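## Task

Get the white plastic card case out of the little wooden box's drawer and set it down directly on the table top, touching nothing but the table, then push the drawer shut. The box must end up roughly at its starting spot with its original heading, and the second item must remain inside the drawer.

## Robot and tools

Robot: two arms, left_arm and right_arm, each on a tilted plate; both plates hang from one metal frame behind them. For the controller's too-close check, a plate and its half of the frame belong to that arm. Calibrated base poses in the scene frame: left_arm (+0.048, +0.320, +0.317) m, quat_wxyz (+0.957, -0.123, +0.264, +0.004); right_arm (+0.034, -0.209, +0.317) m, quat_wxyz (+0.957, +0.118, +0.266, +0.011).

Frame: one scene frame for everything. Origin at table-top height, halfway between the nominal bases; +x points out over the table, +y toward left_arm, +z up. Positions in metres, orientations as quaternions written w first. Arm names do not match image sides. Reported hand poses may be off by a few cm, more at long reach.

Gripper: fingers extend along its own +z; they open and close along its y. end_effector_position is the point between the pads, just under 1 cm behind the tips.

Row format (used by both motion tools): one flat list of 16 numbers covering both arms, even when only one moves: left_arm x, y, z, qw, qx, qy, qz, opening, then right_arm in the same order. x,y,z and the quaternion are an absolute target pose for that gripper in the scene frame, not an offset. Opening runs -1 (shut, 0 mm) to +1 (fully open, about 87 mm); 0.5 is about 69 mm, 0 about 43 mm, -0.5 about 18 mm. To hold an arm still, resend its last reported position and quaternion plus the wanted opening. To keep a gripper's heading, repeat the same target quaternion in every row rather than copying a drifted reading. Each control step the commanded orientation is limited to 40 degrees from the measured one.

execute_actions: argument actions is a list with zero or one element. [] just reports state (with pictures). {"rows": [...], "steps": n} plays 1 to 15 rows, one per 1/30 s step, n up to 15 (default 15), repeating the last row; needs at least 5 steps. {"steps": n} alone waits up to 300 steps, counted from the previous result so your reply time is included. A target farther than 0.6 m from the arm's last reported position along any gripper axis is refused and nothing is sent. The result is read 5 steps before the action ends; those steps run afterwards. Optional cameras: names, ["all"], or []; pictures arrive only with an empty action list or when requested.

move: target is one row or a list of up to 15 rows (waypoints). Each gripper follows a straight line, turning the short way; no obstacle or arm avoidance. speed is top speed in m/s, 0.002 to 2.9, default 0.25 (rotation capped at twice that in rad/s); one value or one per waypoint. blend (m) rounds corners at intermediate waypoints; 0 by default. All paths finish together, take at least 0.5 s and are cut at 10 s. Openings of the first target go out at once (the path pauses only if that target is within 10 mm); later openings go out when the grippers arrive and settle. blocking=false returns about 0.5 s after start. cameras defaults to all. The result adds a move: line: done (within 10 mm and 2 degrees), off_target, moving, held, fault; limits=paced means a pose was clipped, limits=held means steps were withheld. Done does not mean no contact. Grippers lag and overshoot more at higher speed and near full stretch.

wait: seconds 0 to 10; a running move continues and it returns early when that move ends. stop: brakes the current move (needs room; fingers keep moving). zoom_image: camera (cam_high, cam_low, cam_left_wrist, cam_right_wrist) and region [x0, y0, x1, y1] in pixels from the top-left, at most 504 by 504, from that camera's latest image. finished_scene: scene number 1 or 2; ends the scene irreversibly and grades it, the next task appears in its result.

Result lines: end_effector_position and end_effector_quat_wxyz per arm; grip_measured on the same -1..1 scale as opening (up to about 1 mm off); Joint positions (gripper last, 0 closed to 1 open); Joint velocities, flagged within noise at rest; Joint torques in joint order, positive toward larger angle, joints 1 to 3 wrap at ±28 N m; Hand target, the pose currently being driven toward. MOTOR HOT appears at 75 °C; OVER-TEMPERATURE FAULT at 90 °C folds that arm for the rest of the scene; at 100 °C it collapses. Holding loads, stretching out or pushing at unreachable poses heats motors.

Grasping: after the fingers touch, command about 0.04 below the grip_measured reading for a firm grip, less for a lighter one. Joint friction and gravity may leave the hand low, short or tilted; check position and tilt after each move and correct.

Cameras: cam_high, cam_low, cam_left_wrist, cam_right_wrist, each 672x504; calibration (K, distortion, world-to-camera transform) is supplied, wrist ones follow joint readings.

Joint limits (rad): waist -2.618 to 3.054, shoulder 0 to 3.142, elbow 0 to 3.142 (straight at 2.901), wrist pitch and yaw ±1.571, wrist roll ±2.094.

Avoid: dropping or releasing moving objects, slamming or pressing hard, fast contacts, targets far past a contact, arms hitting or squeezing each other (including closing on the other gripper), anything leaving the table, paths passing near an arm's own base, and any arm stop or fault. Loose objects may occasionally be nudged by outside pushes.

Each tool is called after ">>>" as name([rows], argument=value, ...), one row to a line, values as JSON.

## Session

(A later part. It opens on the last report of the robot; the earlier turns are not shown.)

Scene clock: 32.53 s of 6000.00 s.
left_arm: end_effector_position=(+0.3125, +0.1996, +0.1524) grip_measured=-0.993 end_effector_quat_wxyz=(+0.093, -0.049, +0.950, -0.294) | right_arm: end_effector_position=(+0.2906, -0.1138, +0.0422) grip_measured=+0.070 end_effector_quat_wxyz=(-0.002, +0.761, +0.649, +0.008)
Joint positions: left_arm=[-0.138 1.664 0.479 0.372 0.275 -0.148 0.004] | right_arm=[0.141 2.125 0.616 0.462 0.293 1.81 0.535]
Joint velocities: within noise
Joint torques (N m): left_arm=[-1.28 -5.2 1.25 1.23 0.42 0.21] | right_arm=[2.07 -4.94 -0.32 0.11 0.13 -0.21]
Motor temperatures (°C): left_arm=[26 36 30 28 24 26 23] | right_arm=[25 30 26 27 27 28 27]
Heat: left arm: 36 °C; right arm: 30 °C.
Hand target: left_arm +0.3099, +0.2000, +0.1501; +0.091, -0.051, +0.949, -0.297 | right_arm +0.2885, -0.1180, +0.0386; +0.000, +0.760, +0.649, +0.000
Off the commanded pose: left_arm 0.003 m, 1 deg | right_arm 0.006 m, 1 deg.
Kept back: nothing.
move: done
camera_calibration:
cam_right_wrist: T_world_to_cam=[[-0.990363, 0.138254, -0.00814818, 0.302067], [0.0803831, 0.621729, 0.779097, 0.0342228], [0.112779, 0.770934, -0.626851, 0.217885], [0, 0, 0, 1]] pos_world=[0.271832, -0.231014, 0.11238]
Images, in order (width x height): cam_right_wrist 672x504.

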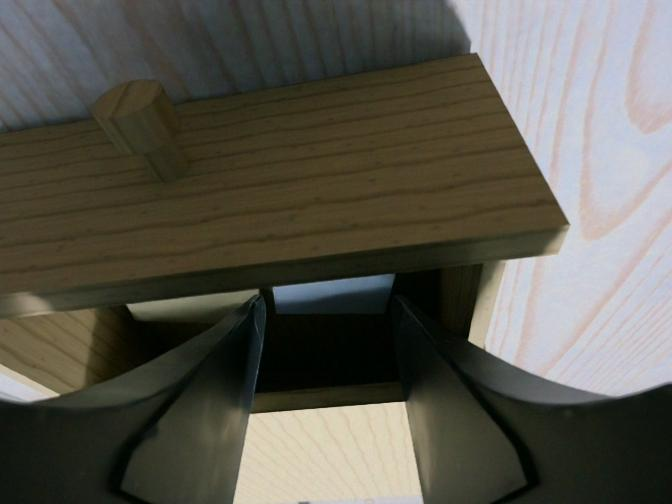

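>>> move([
  [0.31, 0.20, 0.15, 0.0909, -0.0509, 0.9491, -0.2973, -1, 0.2910, -0.1190, 0.072, 0.0, 0.7604, 0.6494, 0.0, 0.07],
  [0.31, 0.20, 0.15, 0.0909, -0.0509, 0.9491, -0.2973, -1, 0.2910, -0.1190, 0.039, 0.0, 0.7604, 0.6494, 0.0, 0.07],
], speed=0.15, cameras=["cam_right_wrist"])

>>> zoom_image(camera="cam_right_wrist", region=[225, 250, 435, 370])

Scene clock: 36.57 s of 6000.00 s.
left_arm: end_effector_position=(+0.3125, +0.1996, +0.1524) grip_measured=-0.993 end_effector_quat_wxyz=(+0.093, -0.049, +0.950, -0.294) | right_arm: end_effector_position=(+0.2885, -0.1164, +0.0428) grip_measured=+0.070 end_effector_quat_wxyz=(-0.005, +0.761, +0.649, -0.001)
Joint positions: left_arm=[-0.138 1.664 0.479 0.372 0.275 -0.148 0.004] | right_arm=[0.136 2.116 0.62 0.432 0.296 1.81 0.535]
Joint velocities: within noise
Joint torques (N m): left_arm=[-1.31 -5.19 1.26 1.23 0.42 0.21] | right_arm=[2.1 -4.78 -0.06 0.24 0.07 -0.29]
Motor temperatures (°C): left_arm=[26 36 30 28 24 26 23] | right_arm=[25 30 26 27 27 28 27]
Heat: left arm: 36 °C; right arm: 30 °C.
Hand target: left_arm +0.3099, +0.2000, +0.1501; +0.091, -0.051, +0.949, -0.297 | right_arm +0.2909, -0.1190, +0.0391; +0.000, +0.760, +0.649, +0.000
Off the commanded pose: left_arm 0.003 m, 1 deg | right_arm 0.005 m, 1 deg.
Kept back: nothing.
move: done
camera_calibration:
cam_right_wrist: T_world_to_cam=[[-0.990593, 0.136619, 0.00776381, 0.299613], [0.0925299, 0.626953, 0.773543, 0.0328624], [0.100813, 0.766985, -0.633697, 0.223713], [0, 0, 0, 1]] pos_world=[0.271201, -0.23312, 0.114019]
Images, in order (width x height): cam_right_wrist 672x504.

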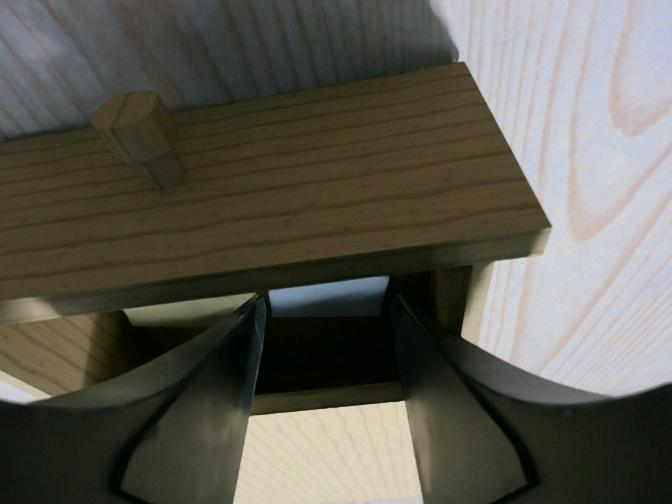

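Scaled by 2.400 from the camera's 672x504 image, which has a finer 960x720 frame.

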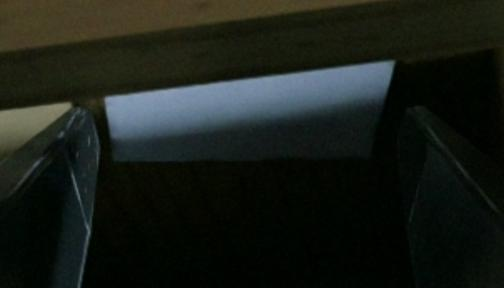

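>>> move([
  [0.31, 0.20, 0.15, 0.0909, -0.0509, 0.9491, -0.2973, -1, 0.2913, -0.1195, 0.072, 0.0, 0.7604, 0.6494, 0.0, 0.07],
  [0.31, 0.20, 0.15, 0.0909, -0.0509, 0.9491, -0.2973, -1, 0.2913, -0.1195, 0.0305, 0.0, 0.7604, 0.6494, 0.0, 0.07],
], speed=0.15, cameras=["cam_right_wrist", "cam_low"])

>>> zoom_image(camera="cam_right_wrist", region=[225, 250, 435, 370])

Scene clock: 38.20 s of 6000.00 s.
left_arm: end_effector_position=(+0.3125, +0.1996, +0.1524) grip_measured=-0.993 end_effector_quat_wxyz=(+0.093, -0.049, +0.950, -0.294) | right_arm: end_effector_position=(+0.2905, -0.1179, +0.0340) grip_measured=+0.070 end_effector_quat_wxyz=(-0.002, +0.761, +0.649, -0.002)
Joint positions: left_arm=[-0.138 1.664 0.479 0.372 0.275 -0.148 0.004] | right_arm=[0.125 2.154 0.642 0.454 0.296 1.8 0.535]
Joint velocities: within noise
Joint torques (N m): left_arm=[-1.31 -5.22 1.29 1.23 0.43 0.22] | right_arm=[2.26 -4.75 -0.46 0.24 0.02 -0.29]
Motor temperatures (°C): left_arm=[26 36 30 28 24 26 23] | right_arm=[25 30 26 27 27 28 27]
Heat: left arm: 36 °C; right arm: 30 °C.
Hand target: left_arm +0.3099, +0.2000, +0.1501; +0.091, -0.051, +0.949, -0.297 | right_arm +0.2912, -0.1196, +0.0306; +0.000, +0.760, +0.649, +0.000
Off the commanded pose: left_arm 0.003 m, 1 deg | right_arm 0.004 m, 0 deg.
Kept back: nothing.
move: done
camera_calibration:
cam_right_wrist: T_world_to_cam=[[-0.99042, 0.138043, 0.00360887, 0.302051], [0.0908312, 0.631558, 0.76999, 0.0416174], [0.104013, 0.762941, -0.638046, 0.21791], [0, 0, 0, 1]] pos_world=[0.272712, -0.234232, 0.105902]
Images, in order (width x height): cam_low 672x504, cam_right_wrist 672x504.

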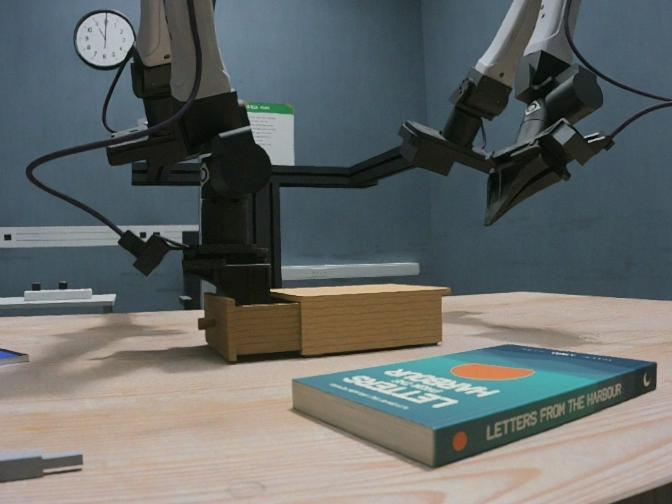

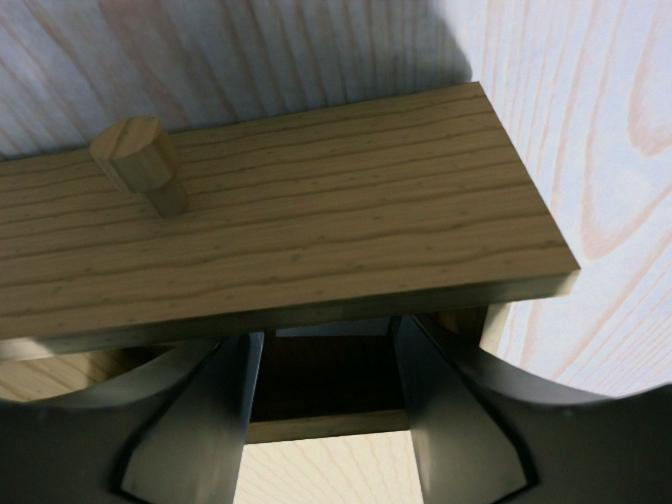

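Scaled by 2.400 from the camera's 672x504 image, which has a finer 960x720 frame.

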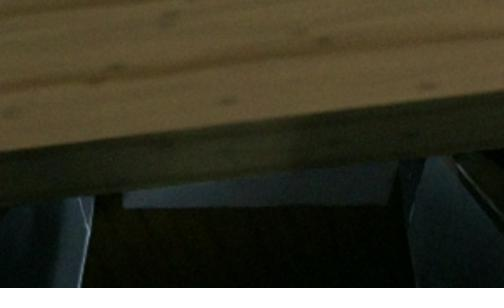

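>>> move(target=[0.31, 0.20, 0.15, 0.0909, -0.0509, 0.9491, -0.2973, -1, 0.2913, -0.1195, 0.0305, 0.0, 0.7604, 0.6494, 0.0, -0.08], speed=0.15, cameras=["cam_right_wrist"])

>>> zoom_image(camera="cam_right_wrist", region=[225, 250, 435, 370])

Scene clock: 39.33 s of 6000.00 s.
left_arm: end_effector_position=(+0.3125, +0.1996, +0.1524) grip_measured=-0.993 end_effector_quat_wxyz=(+0.093, -0.049, +0.950, -0.294) | right_arm: end_effector_position=(+0.2908, -0.1179, +0.0340) grip_measured=-0.080 end_effector_quat_wxyz=(-0.002, +0.761, +0.649, -0.001)
Joint positions: left_arm=[-0.138 1.664 0.479 0.372 0.275 -0.148 0.004] | right_arm=[0.125 2.154 0.642 0.455 0.296 1.8 0.46]
Joint velocities: within noise
Joint torques (N m): left_arm=[-1.31 -5.2 1.25 1.23 0.42 0.21] | right_arm=[2 -4.77 -0.35 0.24 0.03 -0.28]
Motor temperatures (°C): left_arm=[26 36 30 28 24 26 23] | right_arm=[25 30 26 27 27 28 27]
Heat: left arm: 36 °C; right arm: 30 °C.
Hand target: left_arm +0.3099, +0.2000, +0.1501; +0.091, -0.051, +0.949, -0.297 | right_arm +0.2912, -0.1196, +0.0306; +0.000, +0.760, +0.649, +0.000
Off the commanded pose: left_arm 0.003 m, 1 deg | right_arm 0.004 m, 0 deg.
Kept back: nothing.
move: done
camera_calibration:
cam_right_wrist: T_world_to_cam=[[-0.990417, 0.138092, 0.0021448, 0.302516], [0.0897055, 0.631417, 0.770237, 0.041912], [0.10501, 0.763048, -0.637754, 0.217539], [0, 0, 0, 1]] pos_world=[0.273014, -0.234232, 0.105805]
Images, in order (width x height): cam_right_wrist 672x504.

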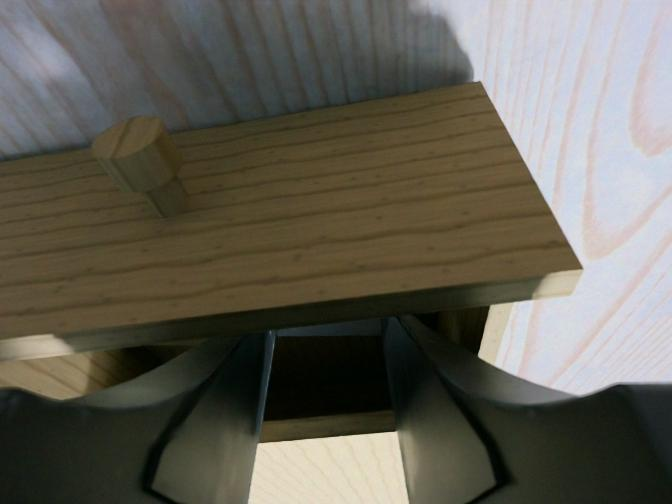

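Scaled by 2.400 from the camera's 672x504 image, which has a finer 960x720 frame.

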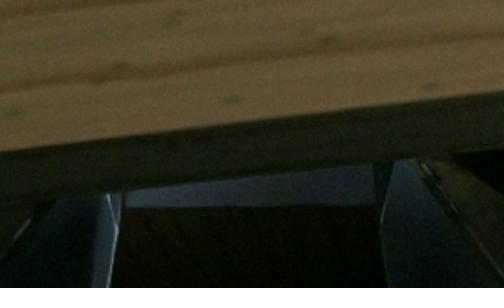

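>>> move([
  [0.31, 0.20, 0.15, 0.0909, -0.0509, 0.9491, -0.2973, -1, 0.2885, -0.1200, 0.045, 0.0, 0.7604, 0.6494, 0.0, 0.095],
  [0.31, 0.20, 0.15, 0.0909, -0.0509, 0.9491, -0.2973, -1, 0.2885, -0.1195, 0.068, 0.0, 0.7604, 0.6494, 0.0, 0.095],
  [0.31, 0.20, 0.15, 0.0909, -0.0509, 0.9491, -0.2973, -1, 0.2880, -0.1200, 0.0235, 0.0, 0.7604, 0.6494, 0.0, 0.095],
], speed=0.15, cameras=["cam_right_wrist", "cam_low"])

>>> zoom_image(camera="cam_right_wrist", region=[225, 250, 435, 370])

Scene clock: 42.73 s of 6000.00 s.
left_arm: end_effector_position=(+0.3125, +0.1996, +0.1524) grip_measured=-0.993 end_effector_quat_wxyz=(+0.093, -0.049, +0.950, -0.294) | right_arm: end_effector_position=(+0.2900, -0.1177, +0.0277) grip_measured=+0.095 end_effector_quat_wxyz=(-0.001, +0.761, +0.648, +0.002)
Joint positions: left_arm=[-0.138 1.664 0.479 0.372 0.275 -0.148 0.004] | right_arm=[0.118 2.186 0.649 0.489 0.29 1.792 0.547]
Joint velocities: within noise
Joint torques (N m): left_arm=[-1.31 -5.24 1.31 1.22 0.42 0.22] | right_arm=[2.09 -4.49 -0.68 0.22 0.07 -0.26]
Motor temperatures (°C): left_arm=[26 36 30 28 24 26 23] | right_arm=[25 30 26 27 27 28 27]
Heat: left arm: 36 °C; right arm: 30 °C.
Hand target: left_arm +0.3099, +0.2000, +0.1501; +0.091, -0.051, +0.949, -0.297 | right_arm +0.2880, -0.1200, +0.0236; +0.000, +0.760, +0.649, +0.000
Off the commanded pose: left_arm 0.003 m, 1 deg | right_arm 0.005 m, 0 deg.
Kept back: nothing.
move: done
camera_calibration:
cam_right_wrist: T_world_to_cam=[[-0.990244, 0.139302, -0.00345637, 0.301836], [0.0858049, 0.629122, 0.772557, 0.0474154], [0.109793, 0.764723, -0.634937, 0.212173], [0, 0, 0, 1]] pos_world=[0.271528, -0.23413, 0.0991288]
Images, in order (width x height): cam_low 672x504, cam_right_wrist 672x504.

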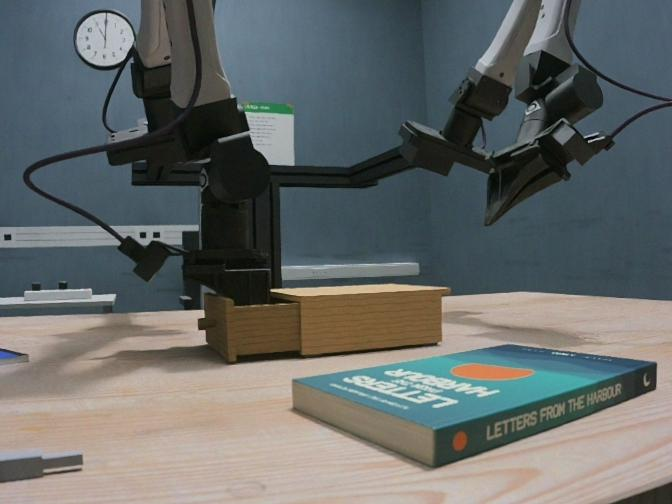

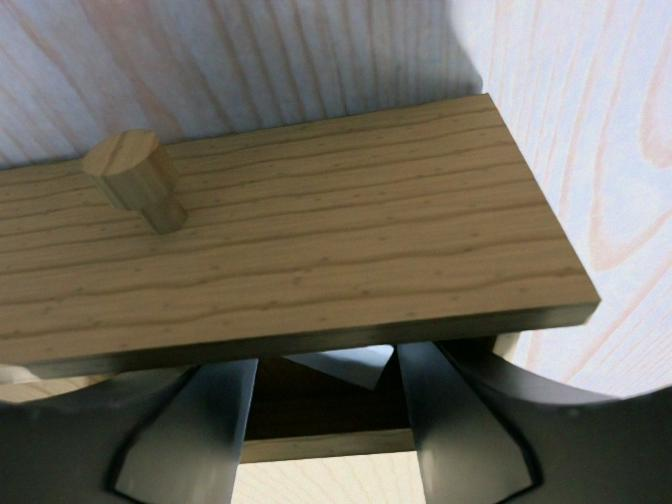

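Scaled by 2.400 from the camera's 672x504 image, which has a finer 960x720 frame.

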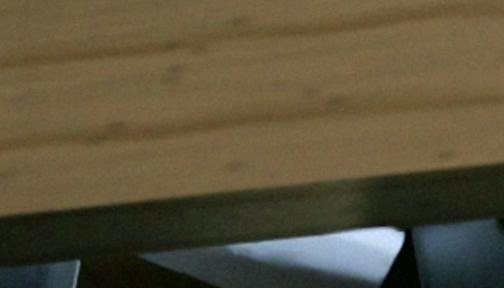

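>>> zoom_image(camera="cam_right_wrist", region=[225, 320, 435, 440])

>>> zoom_image(camera="cam_right_wrist", region=[0, 330, 260, 470])

Scaled by 2.400 from the camera's 672x504 image, which has a finer 960x720 frame.

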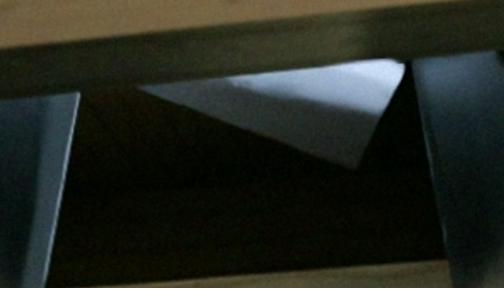

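Scaled by 1.938 from the camera's 672x504 image, which has a finer 960x720 frame.

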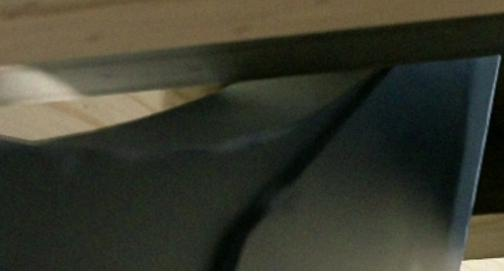

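>>> move(target=[0.31, 0.20, 0.15, 0.0909, -0.0509, 0.9491, -0.2973, -1, 0.2880, -0.1200, 0.0235, 0.0, 0.7604, 0.6494, 0.0, -0.03], speed=0.15, cameras=["cam_right_wrist"])

>>> zoom_image(camera="cam_right_wrist", region=[205, 310, 455, 470])

Scene clock: 44.90 s of 6000.00 s.
left_arm: end_effector_position=(+0.3125, +0.1996, +0.1524) grip_measured=-0.993 end_effector_quat_wxyz=(+0.093, -0.049, +0.950, -0.294) | right_arm: end_effector_position=(+0.2900, -0.1176, +0.0276) grip_measured=+0.058 end_effector_quat_wxyz=(-0.001, +0.761, +0.649, +0.002)
Joint positions: left_arm=[-0.138 1.664 0.479 0.372 0.275 -0.148 0.004] | right_arm=[0.118 2.187 0.649 0.49 0.29 1.791 0.529]
Joint velocities: within noise
Joint torques (N m): left_arm=[-1.29 -5.23 1.25 1.23 0.43 0.21] | right_arm=[2.07 -4.62 -0.73 0.25 0.07 -0.26]
Motor temperatures (°C): left_arm=[26 36 30 28 24 26 23] | right_arm=[25 30 26 27 27 28 27]
Heat: left arm: 36 °C; right arm: 30 °C.
Hand target: left_arm +0.3099, +0.2000, +0.1501; +0.091, -0.051, +0.949, -0.297 | right_arm +0.2880, -0.1200, +0.0236; +0.000, +0.760, +0.649, +0.000
Off the commanded pose: left_arm 0.003 m, 1 deg | right_arm 0.005 m, 0 deg.
Kept back: nothing.
move: done
camera_calibration:
cam_right_wrist: T_world_to_cam=[[-0.990388, 0.138266, -0.00376663, 0.301758], [0.0849004, 0.62918, 0.772609, 0.0477365], [0.109196, 0.764863, -0.634871, 0.212287], [0, 0, 0, 1]] pos_world=[0.271624, -0.234128, 0.0990296]
Images, in order (width x height): cam_right_wrist 672x504.

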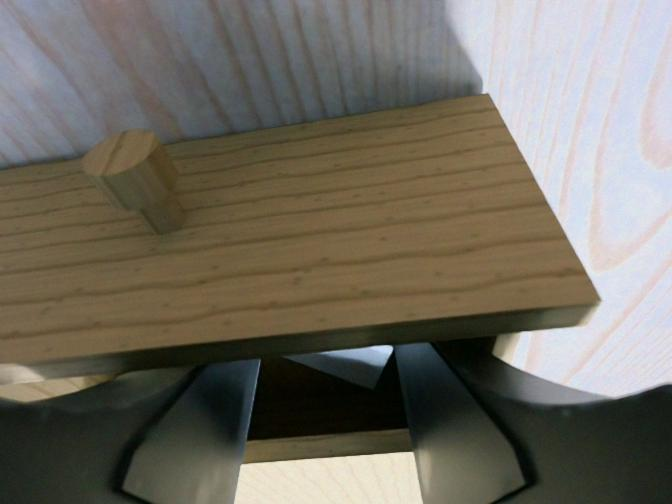

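Scaled by 2.016 from the camera's 672x504 image, which has a finer 960x720 frame.

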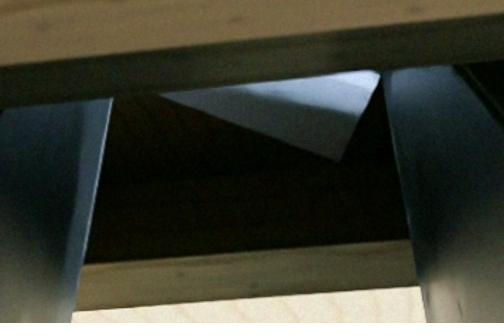

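>>> move(target=[0.31, 0.20, 0.15, 0.0909, -0.0509, 0.9491, -0.2973, -1, 0.2910, -0.1240, 0.044, 0.0, 0.7604, 0.6494, 0.0, -0.05], speed=0.15, cameras=["cam_right_wrist"])

>>> zoom_image(camera="cam_right_wrist", region=[205, 270, 455, 430])

Scene clock: 46.57 s of 6000.00 s.
left_arm: end_effector_position=(+0.3125, +0.1996, +0.1524) grip_measured=-0.993 end_effector_quat_wxyz=(+0.093, -0.049, +0.950, -0.294) | right_arm: end_effector_position=(+0.2861, -0.1209, +0.0377) grip_measured=+0.058 end_effector_quat_wxyz=(-0.005, +0.760, +0.650, -0.003)
Joint positions: left_arm=[-0.138 1.664 0.479 0.372 0.275 -0.148 0.004] | right_arm=[0.118 2.136 0.62 0.455 0.29 1.791 0.529]
Joint velocities: within noise
Joint torques (N m): left_arm=[-1.28 -5.24 1.21 1.22 0.43 0.21] | right_arm=[2.7 -8.47 -1.84 -0.03 0.08 -0.2]
Motor temperatures (°C): left_arm=[26 36 30 28 24 26 23] | right_arm=[25 30 26 27 27 28 27]
Heat: left arm: 36 °C; right arm: 30 °C.
Hand target: left_arm +0.3099, +0.2000, +0.1501; +0.091, -0.051, +0.949, -0.297 | right_arm +0.2910, -0.1239, +0.0437; +0.000, +0.760, +0.649, +0.000
Off the commanded pose: left_arm 0.003 m, 1 deg | right_arm 0.009 m, 1 deg.
Kept back: nothing.
move: done
camera_calibration:
cam_right_wrist: T_world_to_cam=[[-0.990892, 0.134348, 0.00912747, 0.297649], [0.0925401, 0.630161, 0.77093, 0.0404262], [0.0978208, 0.764753, -0.636854, 0.224985], [0, 0, 0, 1]] pos_world=[0.269189, -0.237521, 0.1094]
Images, in order (width x height): cam_right_wrist 672x504.

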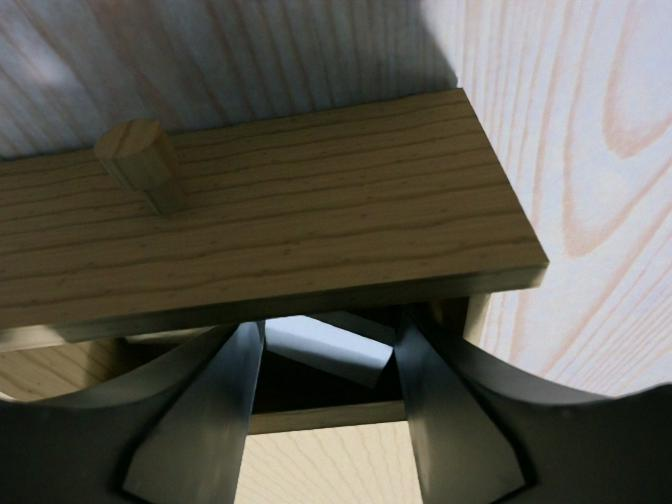

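Scaled by 2.016 from the camera's 672x504 image, which has a finer 960x720 frame.

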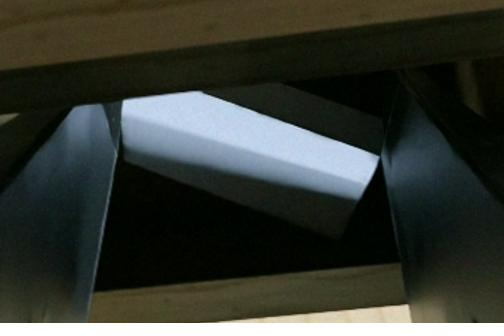

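>>> move([
  [0.31, 0.195, 0.145, 0.0909, -0.0509, 0.9491, -0.2973, -1, 0.291, -0.1385, 0.049, 0.0, 0.7604, 0.6494, 0.0, -0.05],
  [0.31, 0.185, 0.13, 0.0909, -0.0509, 0.9491, -0.2973, -1, 0.291, -0.145, 0.062, 0.0, 0.7604, 0.6494, 0.0, -0.05],
  [0.31, 0.16, 0.09, 0.0909, -0.0509, 0.9491, -0.2973, -1, 0.286, -0.152, 0.118, 0.0, 0.7604, 0.6494, 0.0, -0.05],
], speed=0.12, cameras=["cam_high", "cam_low", "cam_left_wrist", "cam_right_wrist"])

Scene clock: 49.60 s of 6000.00 s.
left_arm: end_effector_position=(+0.3083, +0.1605, +0.0934) grip_measured=-0.993 end_effector_quat_wxyz=(+0.087, -0.050, +0.947, -0.305) | right_arm: end_effector_position=(+0.2815, -0.1523, +0.1123) grip_measured=+0.050 end_effector_quat_wxyz=(-0.006, +0.759, +0.651, -0.005)
Joint positions: left_arm=[-0.195 2.044 0.582 0.653 0.258 -0.197 0.004] | right_arm=[0.082 1.704 0.457 0.189 0.273 1.758 0.525]
Joint velocities: within noise
Joint torques (N m): left_arm=[-3.59 -6 0.65 1.29 0.13 0.14] | right_arm=[2.93 -7.31 0.4 0 0.14 -0.03]
Motor temperatures (°C): left_arm=[26 36 30 28 24 26 23] | right_arm=[25 31 26 27 27 28 27]
Heat: left arm: 36 °C; right arm: 31 °C.
Hand target: left_arm +0.3099, +0.1601, +0.0901; +0.091, -0.051, +0.949, -0.297 | right_arm +0.2860, -0.1519, +0.1178; +0.000, +0.760, +0.649, +0.000
Off the commanded pose: left_arm 0.004 m, 1 deg | right_arm 0.007 m, 1 deg.
Kept back: nothing.
move: done
camera_calibration:
cam_left_wrist: T_world_to_cam=[[0.0409763, -0.816962, 0.575235, 0.0627547], [-0.793549, 0.323217, 0.515568, 0.169255], [-0.607125, -0.477603, -0.635055, 0.464076], [0, 0, 0, 1]] pos_world=[0.413492, 0.218206, 0.171353]
cam_right_wrist: T_world_to_cam=[[-0.991172, 0.131796, 0.0144157, 0.295717], [0.0950516, 0.630586, 0.770277, 0.00256158], [0.0924287, 0.764847, -0.637547, 0.298526], [0, 0, 0, 1]] pos_world=[0.265271, -0.268917, 0.184088]

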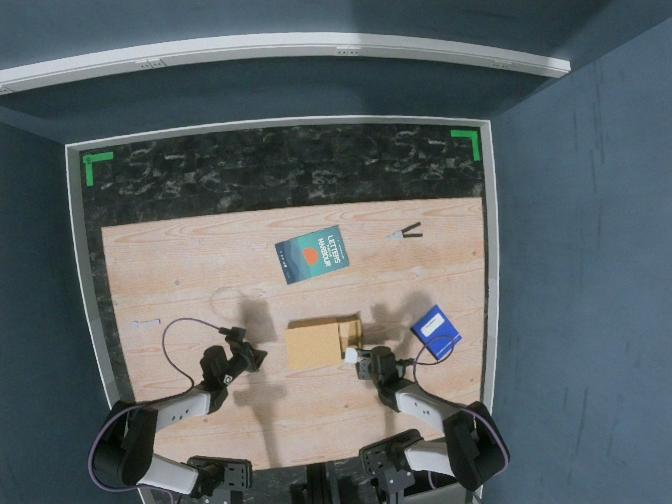

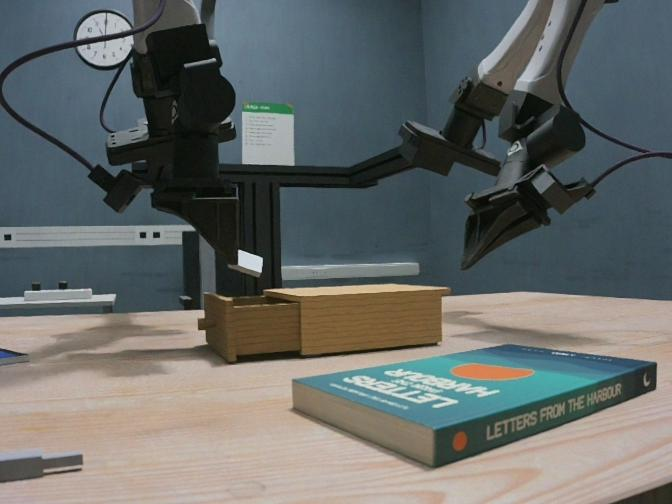

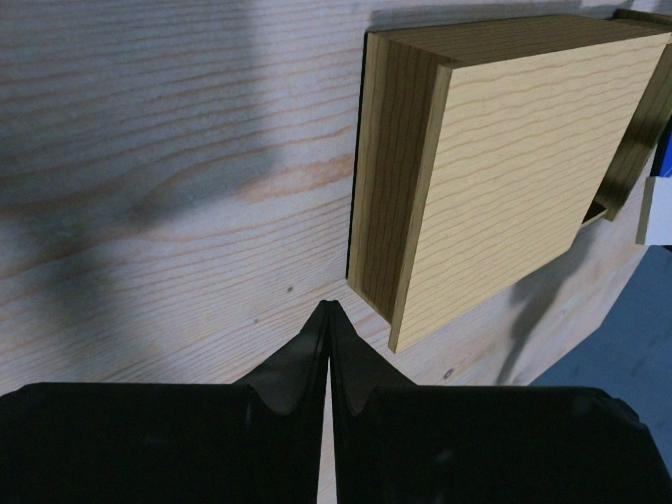

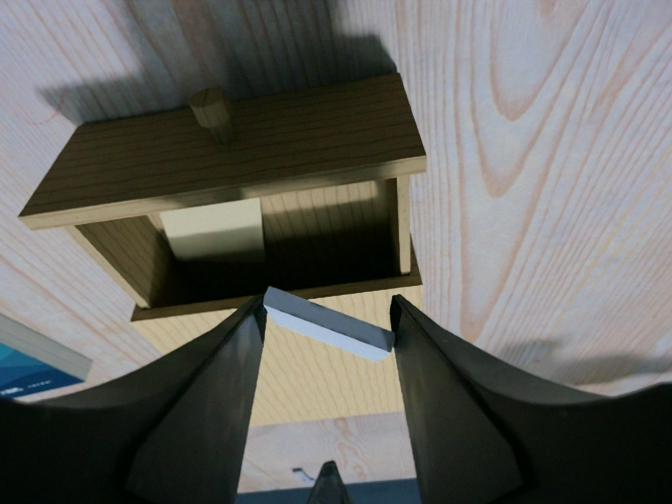

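>>> zoom_image(camera="cam_right_wrist", region=[230, 250, 430, 400])

>>> zoom_image(camera="cam_low", region=[180, 180, 320, 310])

Scaled by 2.520 from the camera's 672x504 image, which has a finer 960x720 frame.

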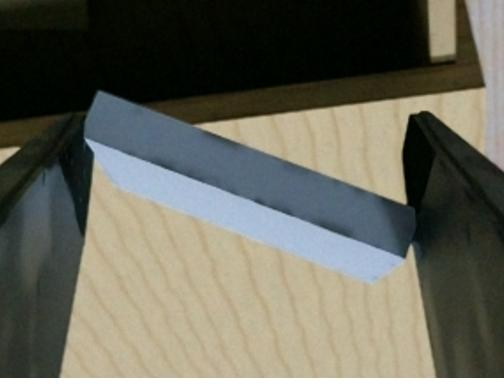

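Scaled by 3.600 from the camera's 672x504 image, which has a finer 960x720 frame.

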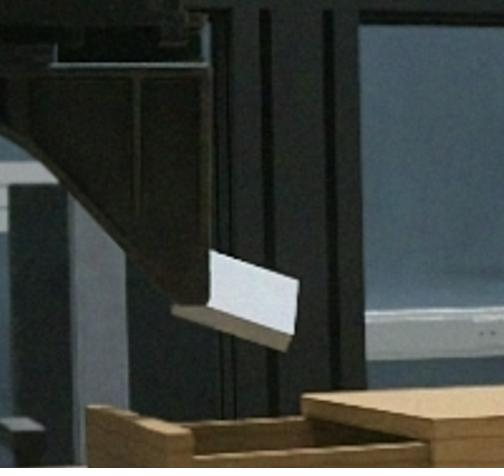

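>>> move([
  [0.31, 0.15, 0.075, 0.0909, -0.0509, 0.9491, -0.2973, -1, 0.272, -0.215, 0.108, 0.0, 0.7604, 0.6494, 0.0, -0.05],
  [0.308, 0.135, 0.05, 0.0909, -0.0509, 0.9491, -0.2973, -1, 0.262, -0.268, 0.044, 0.0, 0.7604, 0.6494, 0.0, -0.05],
], speed=0.22, blend=[0.03, 0], cameras=["cam_high", "cam_low", "cam_left_wrist", "cam_right_wrist"])

>>> zoom_image(camera="cam_right_wrist", region=[230, 250, 430, 400])

>>> zoom_image(camera="cam_low", region=[60, 220, 260, 380])

Scene clock: 54.13 s of 6000.00 s.
left_arm: end_effector_position=(+0.3076, +0.1356, +0.0535) grip_measured=-0.993 end_effector_quat_wxyz=(+0.088, -0.050, +0.947, -0.305) | right_arm: end_effector_position=(+0.2611, -0.2662, +0.0470) grip_measured=+0.050 end_effector_quat_wxyz=(-0.004, +0.763, +0.647, -0.003)
Joint positions: left_arm=[-0.23 2.265 0.697 0.766 0.234 -0.222 0.004] | right_arm=[-0.439 1.983 0.527 0.466 -0.002 1.321 0.525]
Joint velocities: within noise
Joint torques (N m): left_arm=[-4.15 -6.31 0.13 1.29 0.11 0.16] | right_arm=[-0.59 -4.42 -0.47 0.32 0 -0.26]
Motor temperatures (°C): left_arm=[26 37 30 28 24 26 23] | right_arm=[25 31 26 27 27 28 28]
Heat: left arm: 37 °C; right arm: 31 °C.
Hand target: left_arm +0.3081, +0.1351, +0.0501; +0.091, -0.051, +0.949, -0.297 | right_arm +0.2620, -0.2680, +0.0441; +0.000, +0.761, +0.649, +0.000
Off the commanded pose: left_arm 0.004 m, 1 deg | right_arm 0.004 m, 1 deg.
Kept back: nothing.
move: done
camera_calibration:
cam_left_wrist: T_world_to_cam=[[0.0408187, -0.81682, 0.575447, 0.0654067], [-0.79433, 0.32284, 0.5146, 0.197759], [-0.606113, -0.478101, -0.635647, 0.426116], [0, 0, 0, 1]] pos_world=[0.412691, 0.193307, 0.131454]
cam_right_wrist: T_world_to_cam=[[-0.989623, 0.14346, 0.00806662, 0.29441], [0.0977249, 0.630852, 0.769724, 0.125923], [0.105336, 0.762526, -0.638325, 0.34198], [0, 0, 0, 1]] pos_world=[0.243027, -0.382443, 0.118994]

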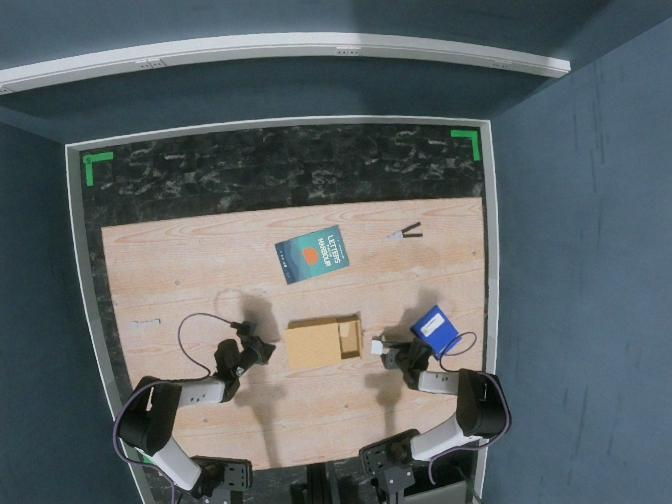

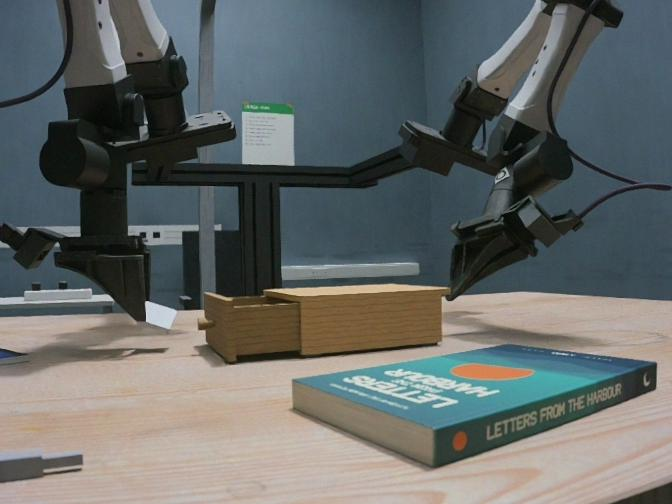

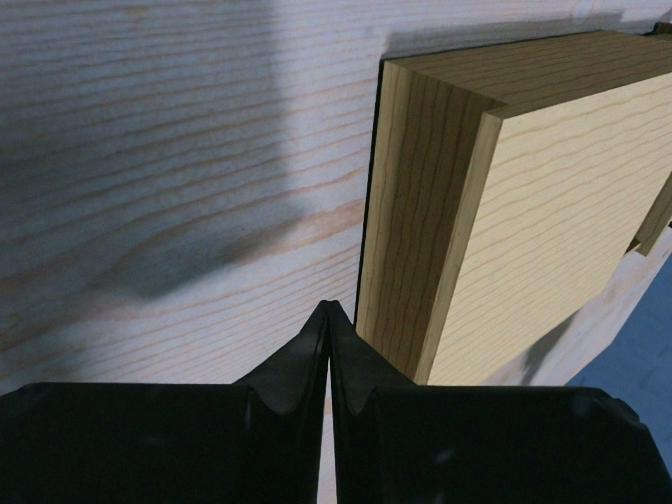

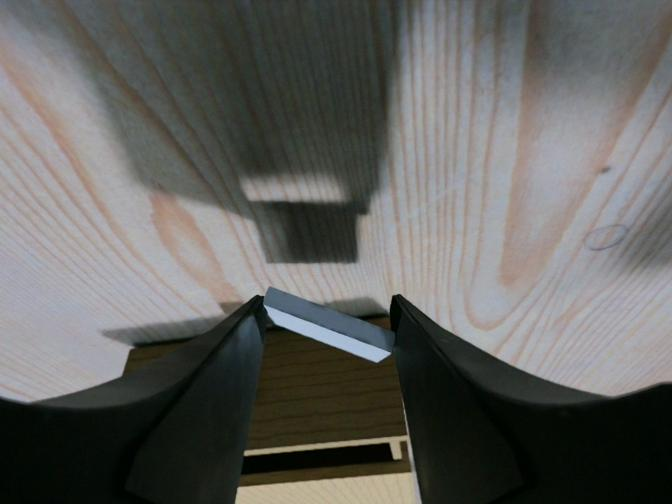

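Scaled by 2.520 from the camera's 672x504 image, which has a finer 960x720 frame.

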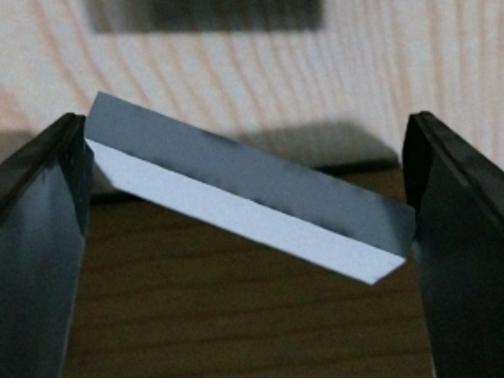

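Scaled by 2.520 from the camera's 672x504 image, which has a finer 960x720 frame.

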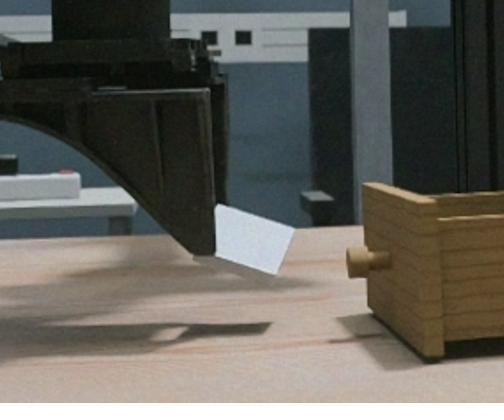

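>>> move(target=[0.307, 0.125, 0.042, 0.0909, -0.0509, 0.9491, -0.2973, -1, 0.262, -0.268, 0.014, 0.0, 0.7604, 0.6494, 0.0, -0.05], speed=0.08, cameras=["cam_low", "cam_right_wrist"])

>>> zoom_image(camera="cam_right_wrist", region=[230, 250, 430, 400])

>>> zoom_image(camera="cam_low", region=[60, 240, 260, 400])

Scene clock: 55.50 s of 6000.00 s.
left_arm: end_effector_position=(+0.3070, +0.1256, +0.0457) grip_measured=-0.993 end_effector_quat_wxyz=(+0.088, -0.050, +0.947, -0.305) | right_arm: end_effector_position=(+0.2612, -0.2661, +0.0172) grip_measured=-0.050 end_effector_quat_wxyz=(-0.004, +0.762, +0.647, -0.003)
Joint positions: left_arm=[-0.252 2.314 0.729 0.787 0.219 -0.238 0.004] | right_arm=[-0.439 2.134 0.602 0.541 -0.004 1.32 0.475]
Joint velocities: within noise
Joint torques (N m): left_arm=[-4.33 -6.34 0.06 1.31 0.11 0.14] | right_arm=[-0.44 -4.72 -1.1 0.32 -0.01 -0.24]
Motor temperatures (°C): left_arm=[26 37 30 28 24 26 23] | right_arm=[25 31 26 27 27 28 28]
Heat: left arm: 37 °C; right arm: 31 °C.
Hand target: left_arm +0.3071, +0.1251, +0.0421; +0.091, -0.051, +0.949, -0.297 | right_arm +0.2619, -0.2680, +0.0141; +0.000, +0.760, +0.649, +0.000
Off the commanded pose: left_arm 0.004 m, 1 deg | right_arm 0.004 m, 1 deg.
Kept back: nothing.
move: done
camera_calibration:
cam_right_wrist: T_world_to_cam=[[-0.989837, 0.141961, 0.00830595, 0.294415], [0.0967354, 0.629383, 0.77105, 0.148677], [0.104232, 0.764018, -0.63672, 0.323509], [0, 0, 0, 1]] pos_world=[0.243321, -0.382537, 0.088902]
Images, in order (width x height): cam_low 672x504, cam_right_wrist 672x504.

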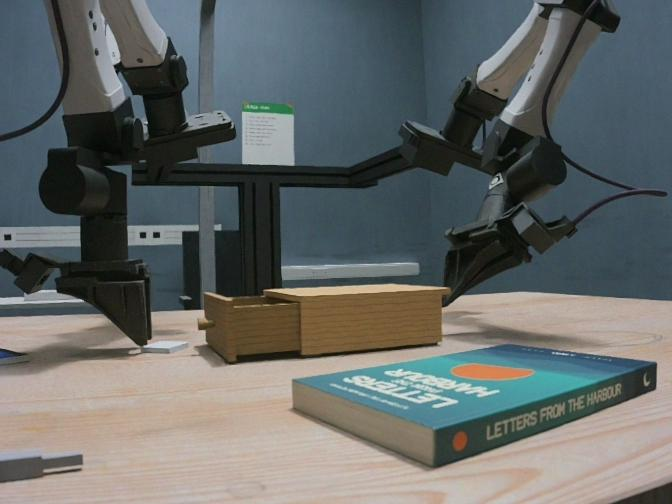

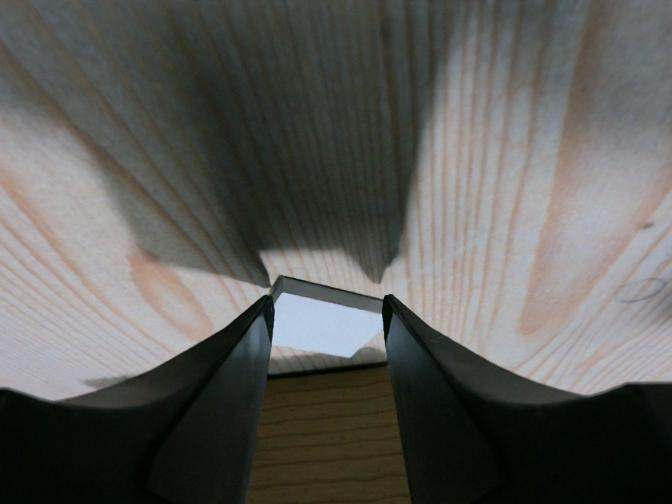

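Scaled by 2.520 from the camera's 672x504 image, which has a finer 960x720 frame.

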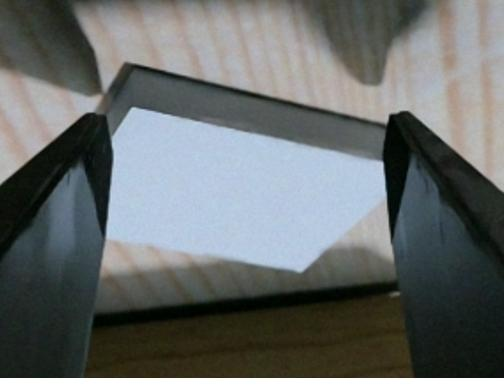

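Scaled by 2.520 from the camera's 672x504 image, which has a finer 960x720 frame.

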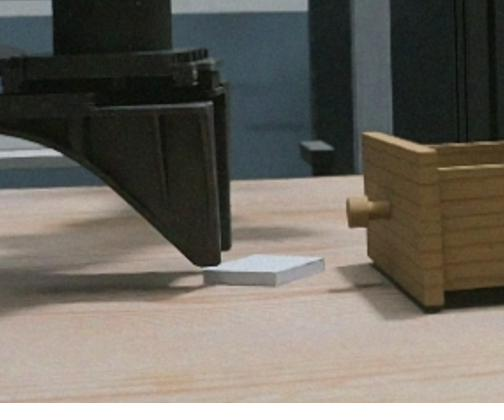

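>>> move([
  [0.307, 0.122, 0.041, 0.0909, -0.0509, 0.9491, -0.2973, -1, 0.262, -0.270, 0.055, 0.0, 0.7604, 0.6494, 0.0, -0.05],
  [0.308, 0.112, 0.038, 0.0909, -0.0509, 0.9491, -0.2973, -1, 0.30, -0.245, 0.070, 0.0, 0.735, 0.678, 0.0, -0.05],
  [0.309, 0.106, 0.035, 0.0909, -0.0509, 0.9491, -0.2973, -1, 0.328, -0.222, 0.030, 0.0, 0.7071, 0.7071, 0.0, -1],
], speed=[0.15, 0.25, 0.2], blend=[0.01, 0.02, 0], cameras=["cam_high", "cam_low", "cam_left_wrist", "cam_right_wrist"])

>>> zoom_image(camera="cam_low", region=[60, 240, 340, 400])

Scene clock: 58.80 s of 6000.00 s.
left_arm: end_effector_position=(+0.3098, +0.1067, +0.0387) grip_measured=-0.993 end_effector_quat_wxyz=(+0.088, -0.050, +0.947, -0.305) | right_arm: end_effector_position=(+0.3329, -0.2223, +0.0342) grip_measured=-0.973 end_effector_quat_wxyz=(+0.003, +0.706, +0.708, +0.012)
Joint positions: left_arm=[-0.298 2.366 0.784 0.792 0.186 -0.272 0.004] | right_arm=[-0.219 2.029 0.77 0.286 0.101 1.335 0.013]
Joint velocities: within noise
Joint torques (N m): left_arm=[-4.7 -6.42 0.23 1.33 0.11 0.15] | right_arm=[1.73 -5.48 1.01 0.07 0.23 -0.07]
Motor temperatures (°C): left_arm=[26 37 30 28 24 26 23] | right_arm=[25 31 26 27 27 28 28]
Heat: left arm: 37 °C; right arm: 31 °C.
Hand target: left_arm +0.3089, +0.1061, +0.0351; +0.091, -0.051, +0.949, -0.297 | right_arm +0.3278, -0.2220, +0.0301; +0.000, +0.707, +0.707, +0.000
Off the commanded pose: left_arm 0.004 m, 1 deg | right_arm 0.007 m, 1 deg.
Kept back: nothing.
move: done
camera_calibration:
cam_left_wrist: T_world_to_cam=[[0.0400988, -0.816848, 0.575458, 0.0505034], [-0.795218, 0.322621, 0.513365, 0.216705], [-0.604996, -0.4782, -0.636635, 0.403947], [0, 0, 0, 1]] pos_world=[0.414689, 0.164507, 0.116856]
cam_right_wrist: T_world_to_cam=[[-0.999471, -0.0228248, -0.0231846, 0.326762], [-0.0323826, 0.629107, 0.776644, 0.143743], [-0.00314109, 0.776984, -0.629513, 0.331761], [0, 0, 0, 1]] pos_world=[0.332286, -0.340744, 0.104786]

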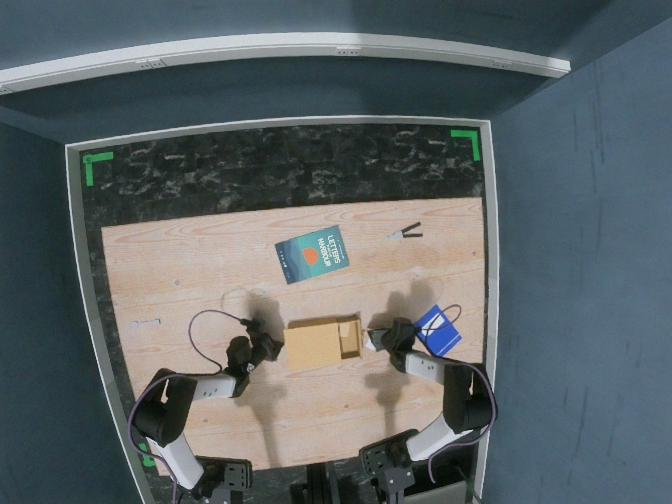

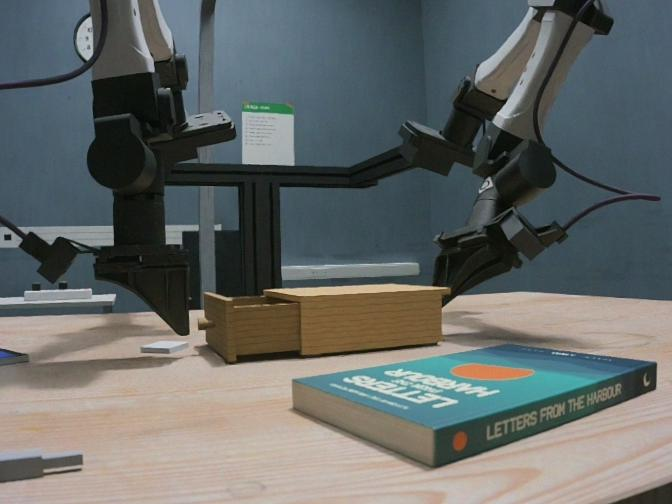

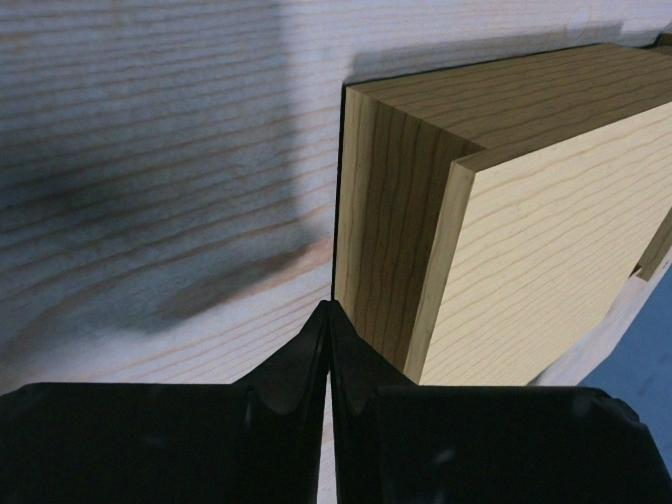

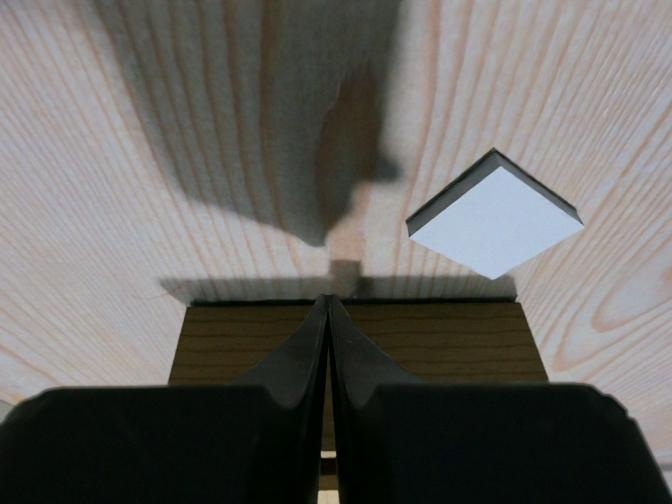

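Scaled by 1.800 from the camera's 672x504 image, which has a finer 960x720 frame.

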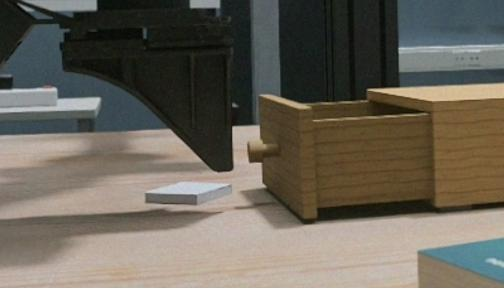

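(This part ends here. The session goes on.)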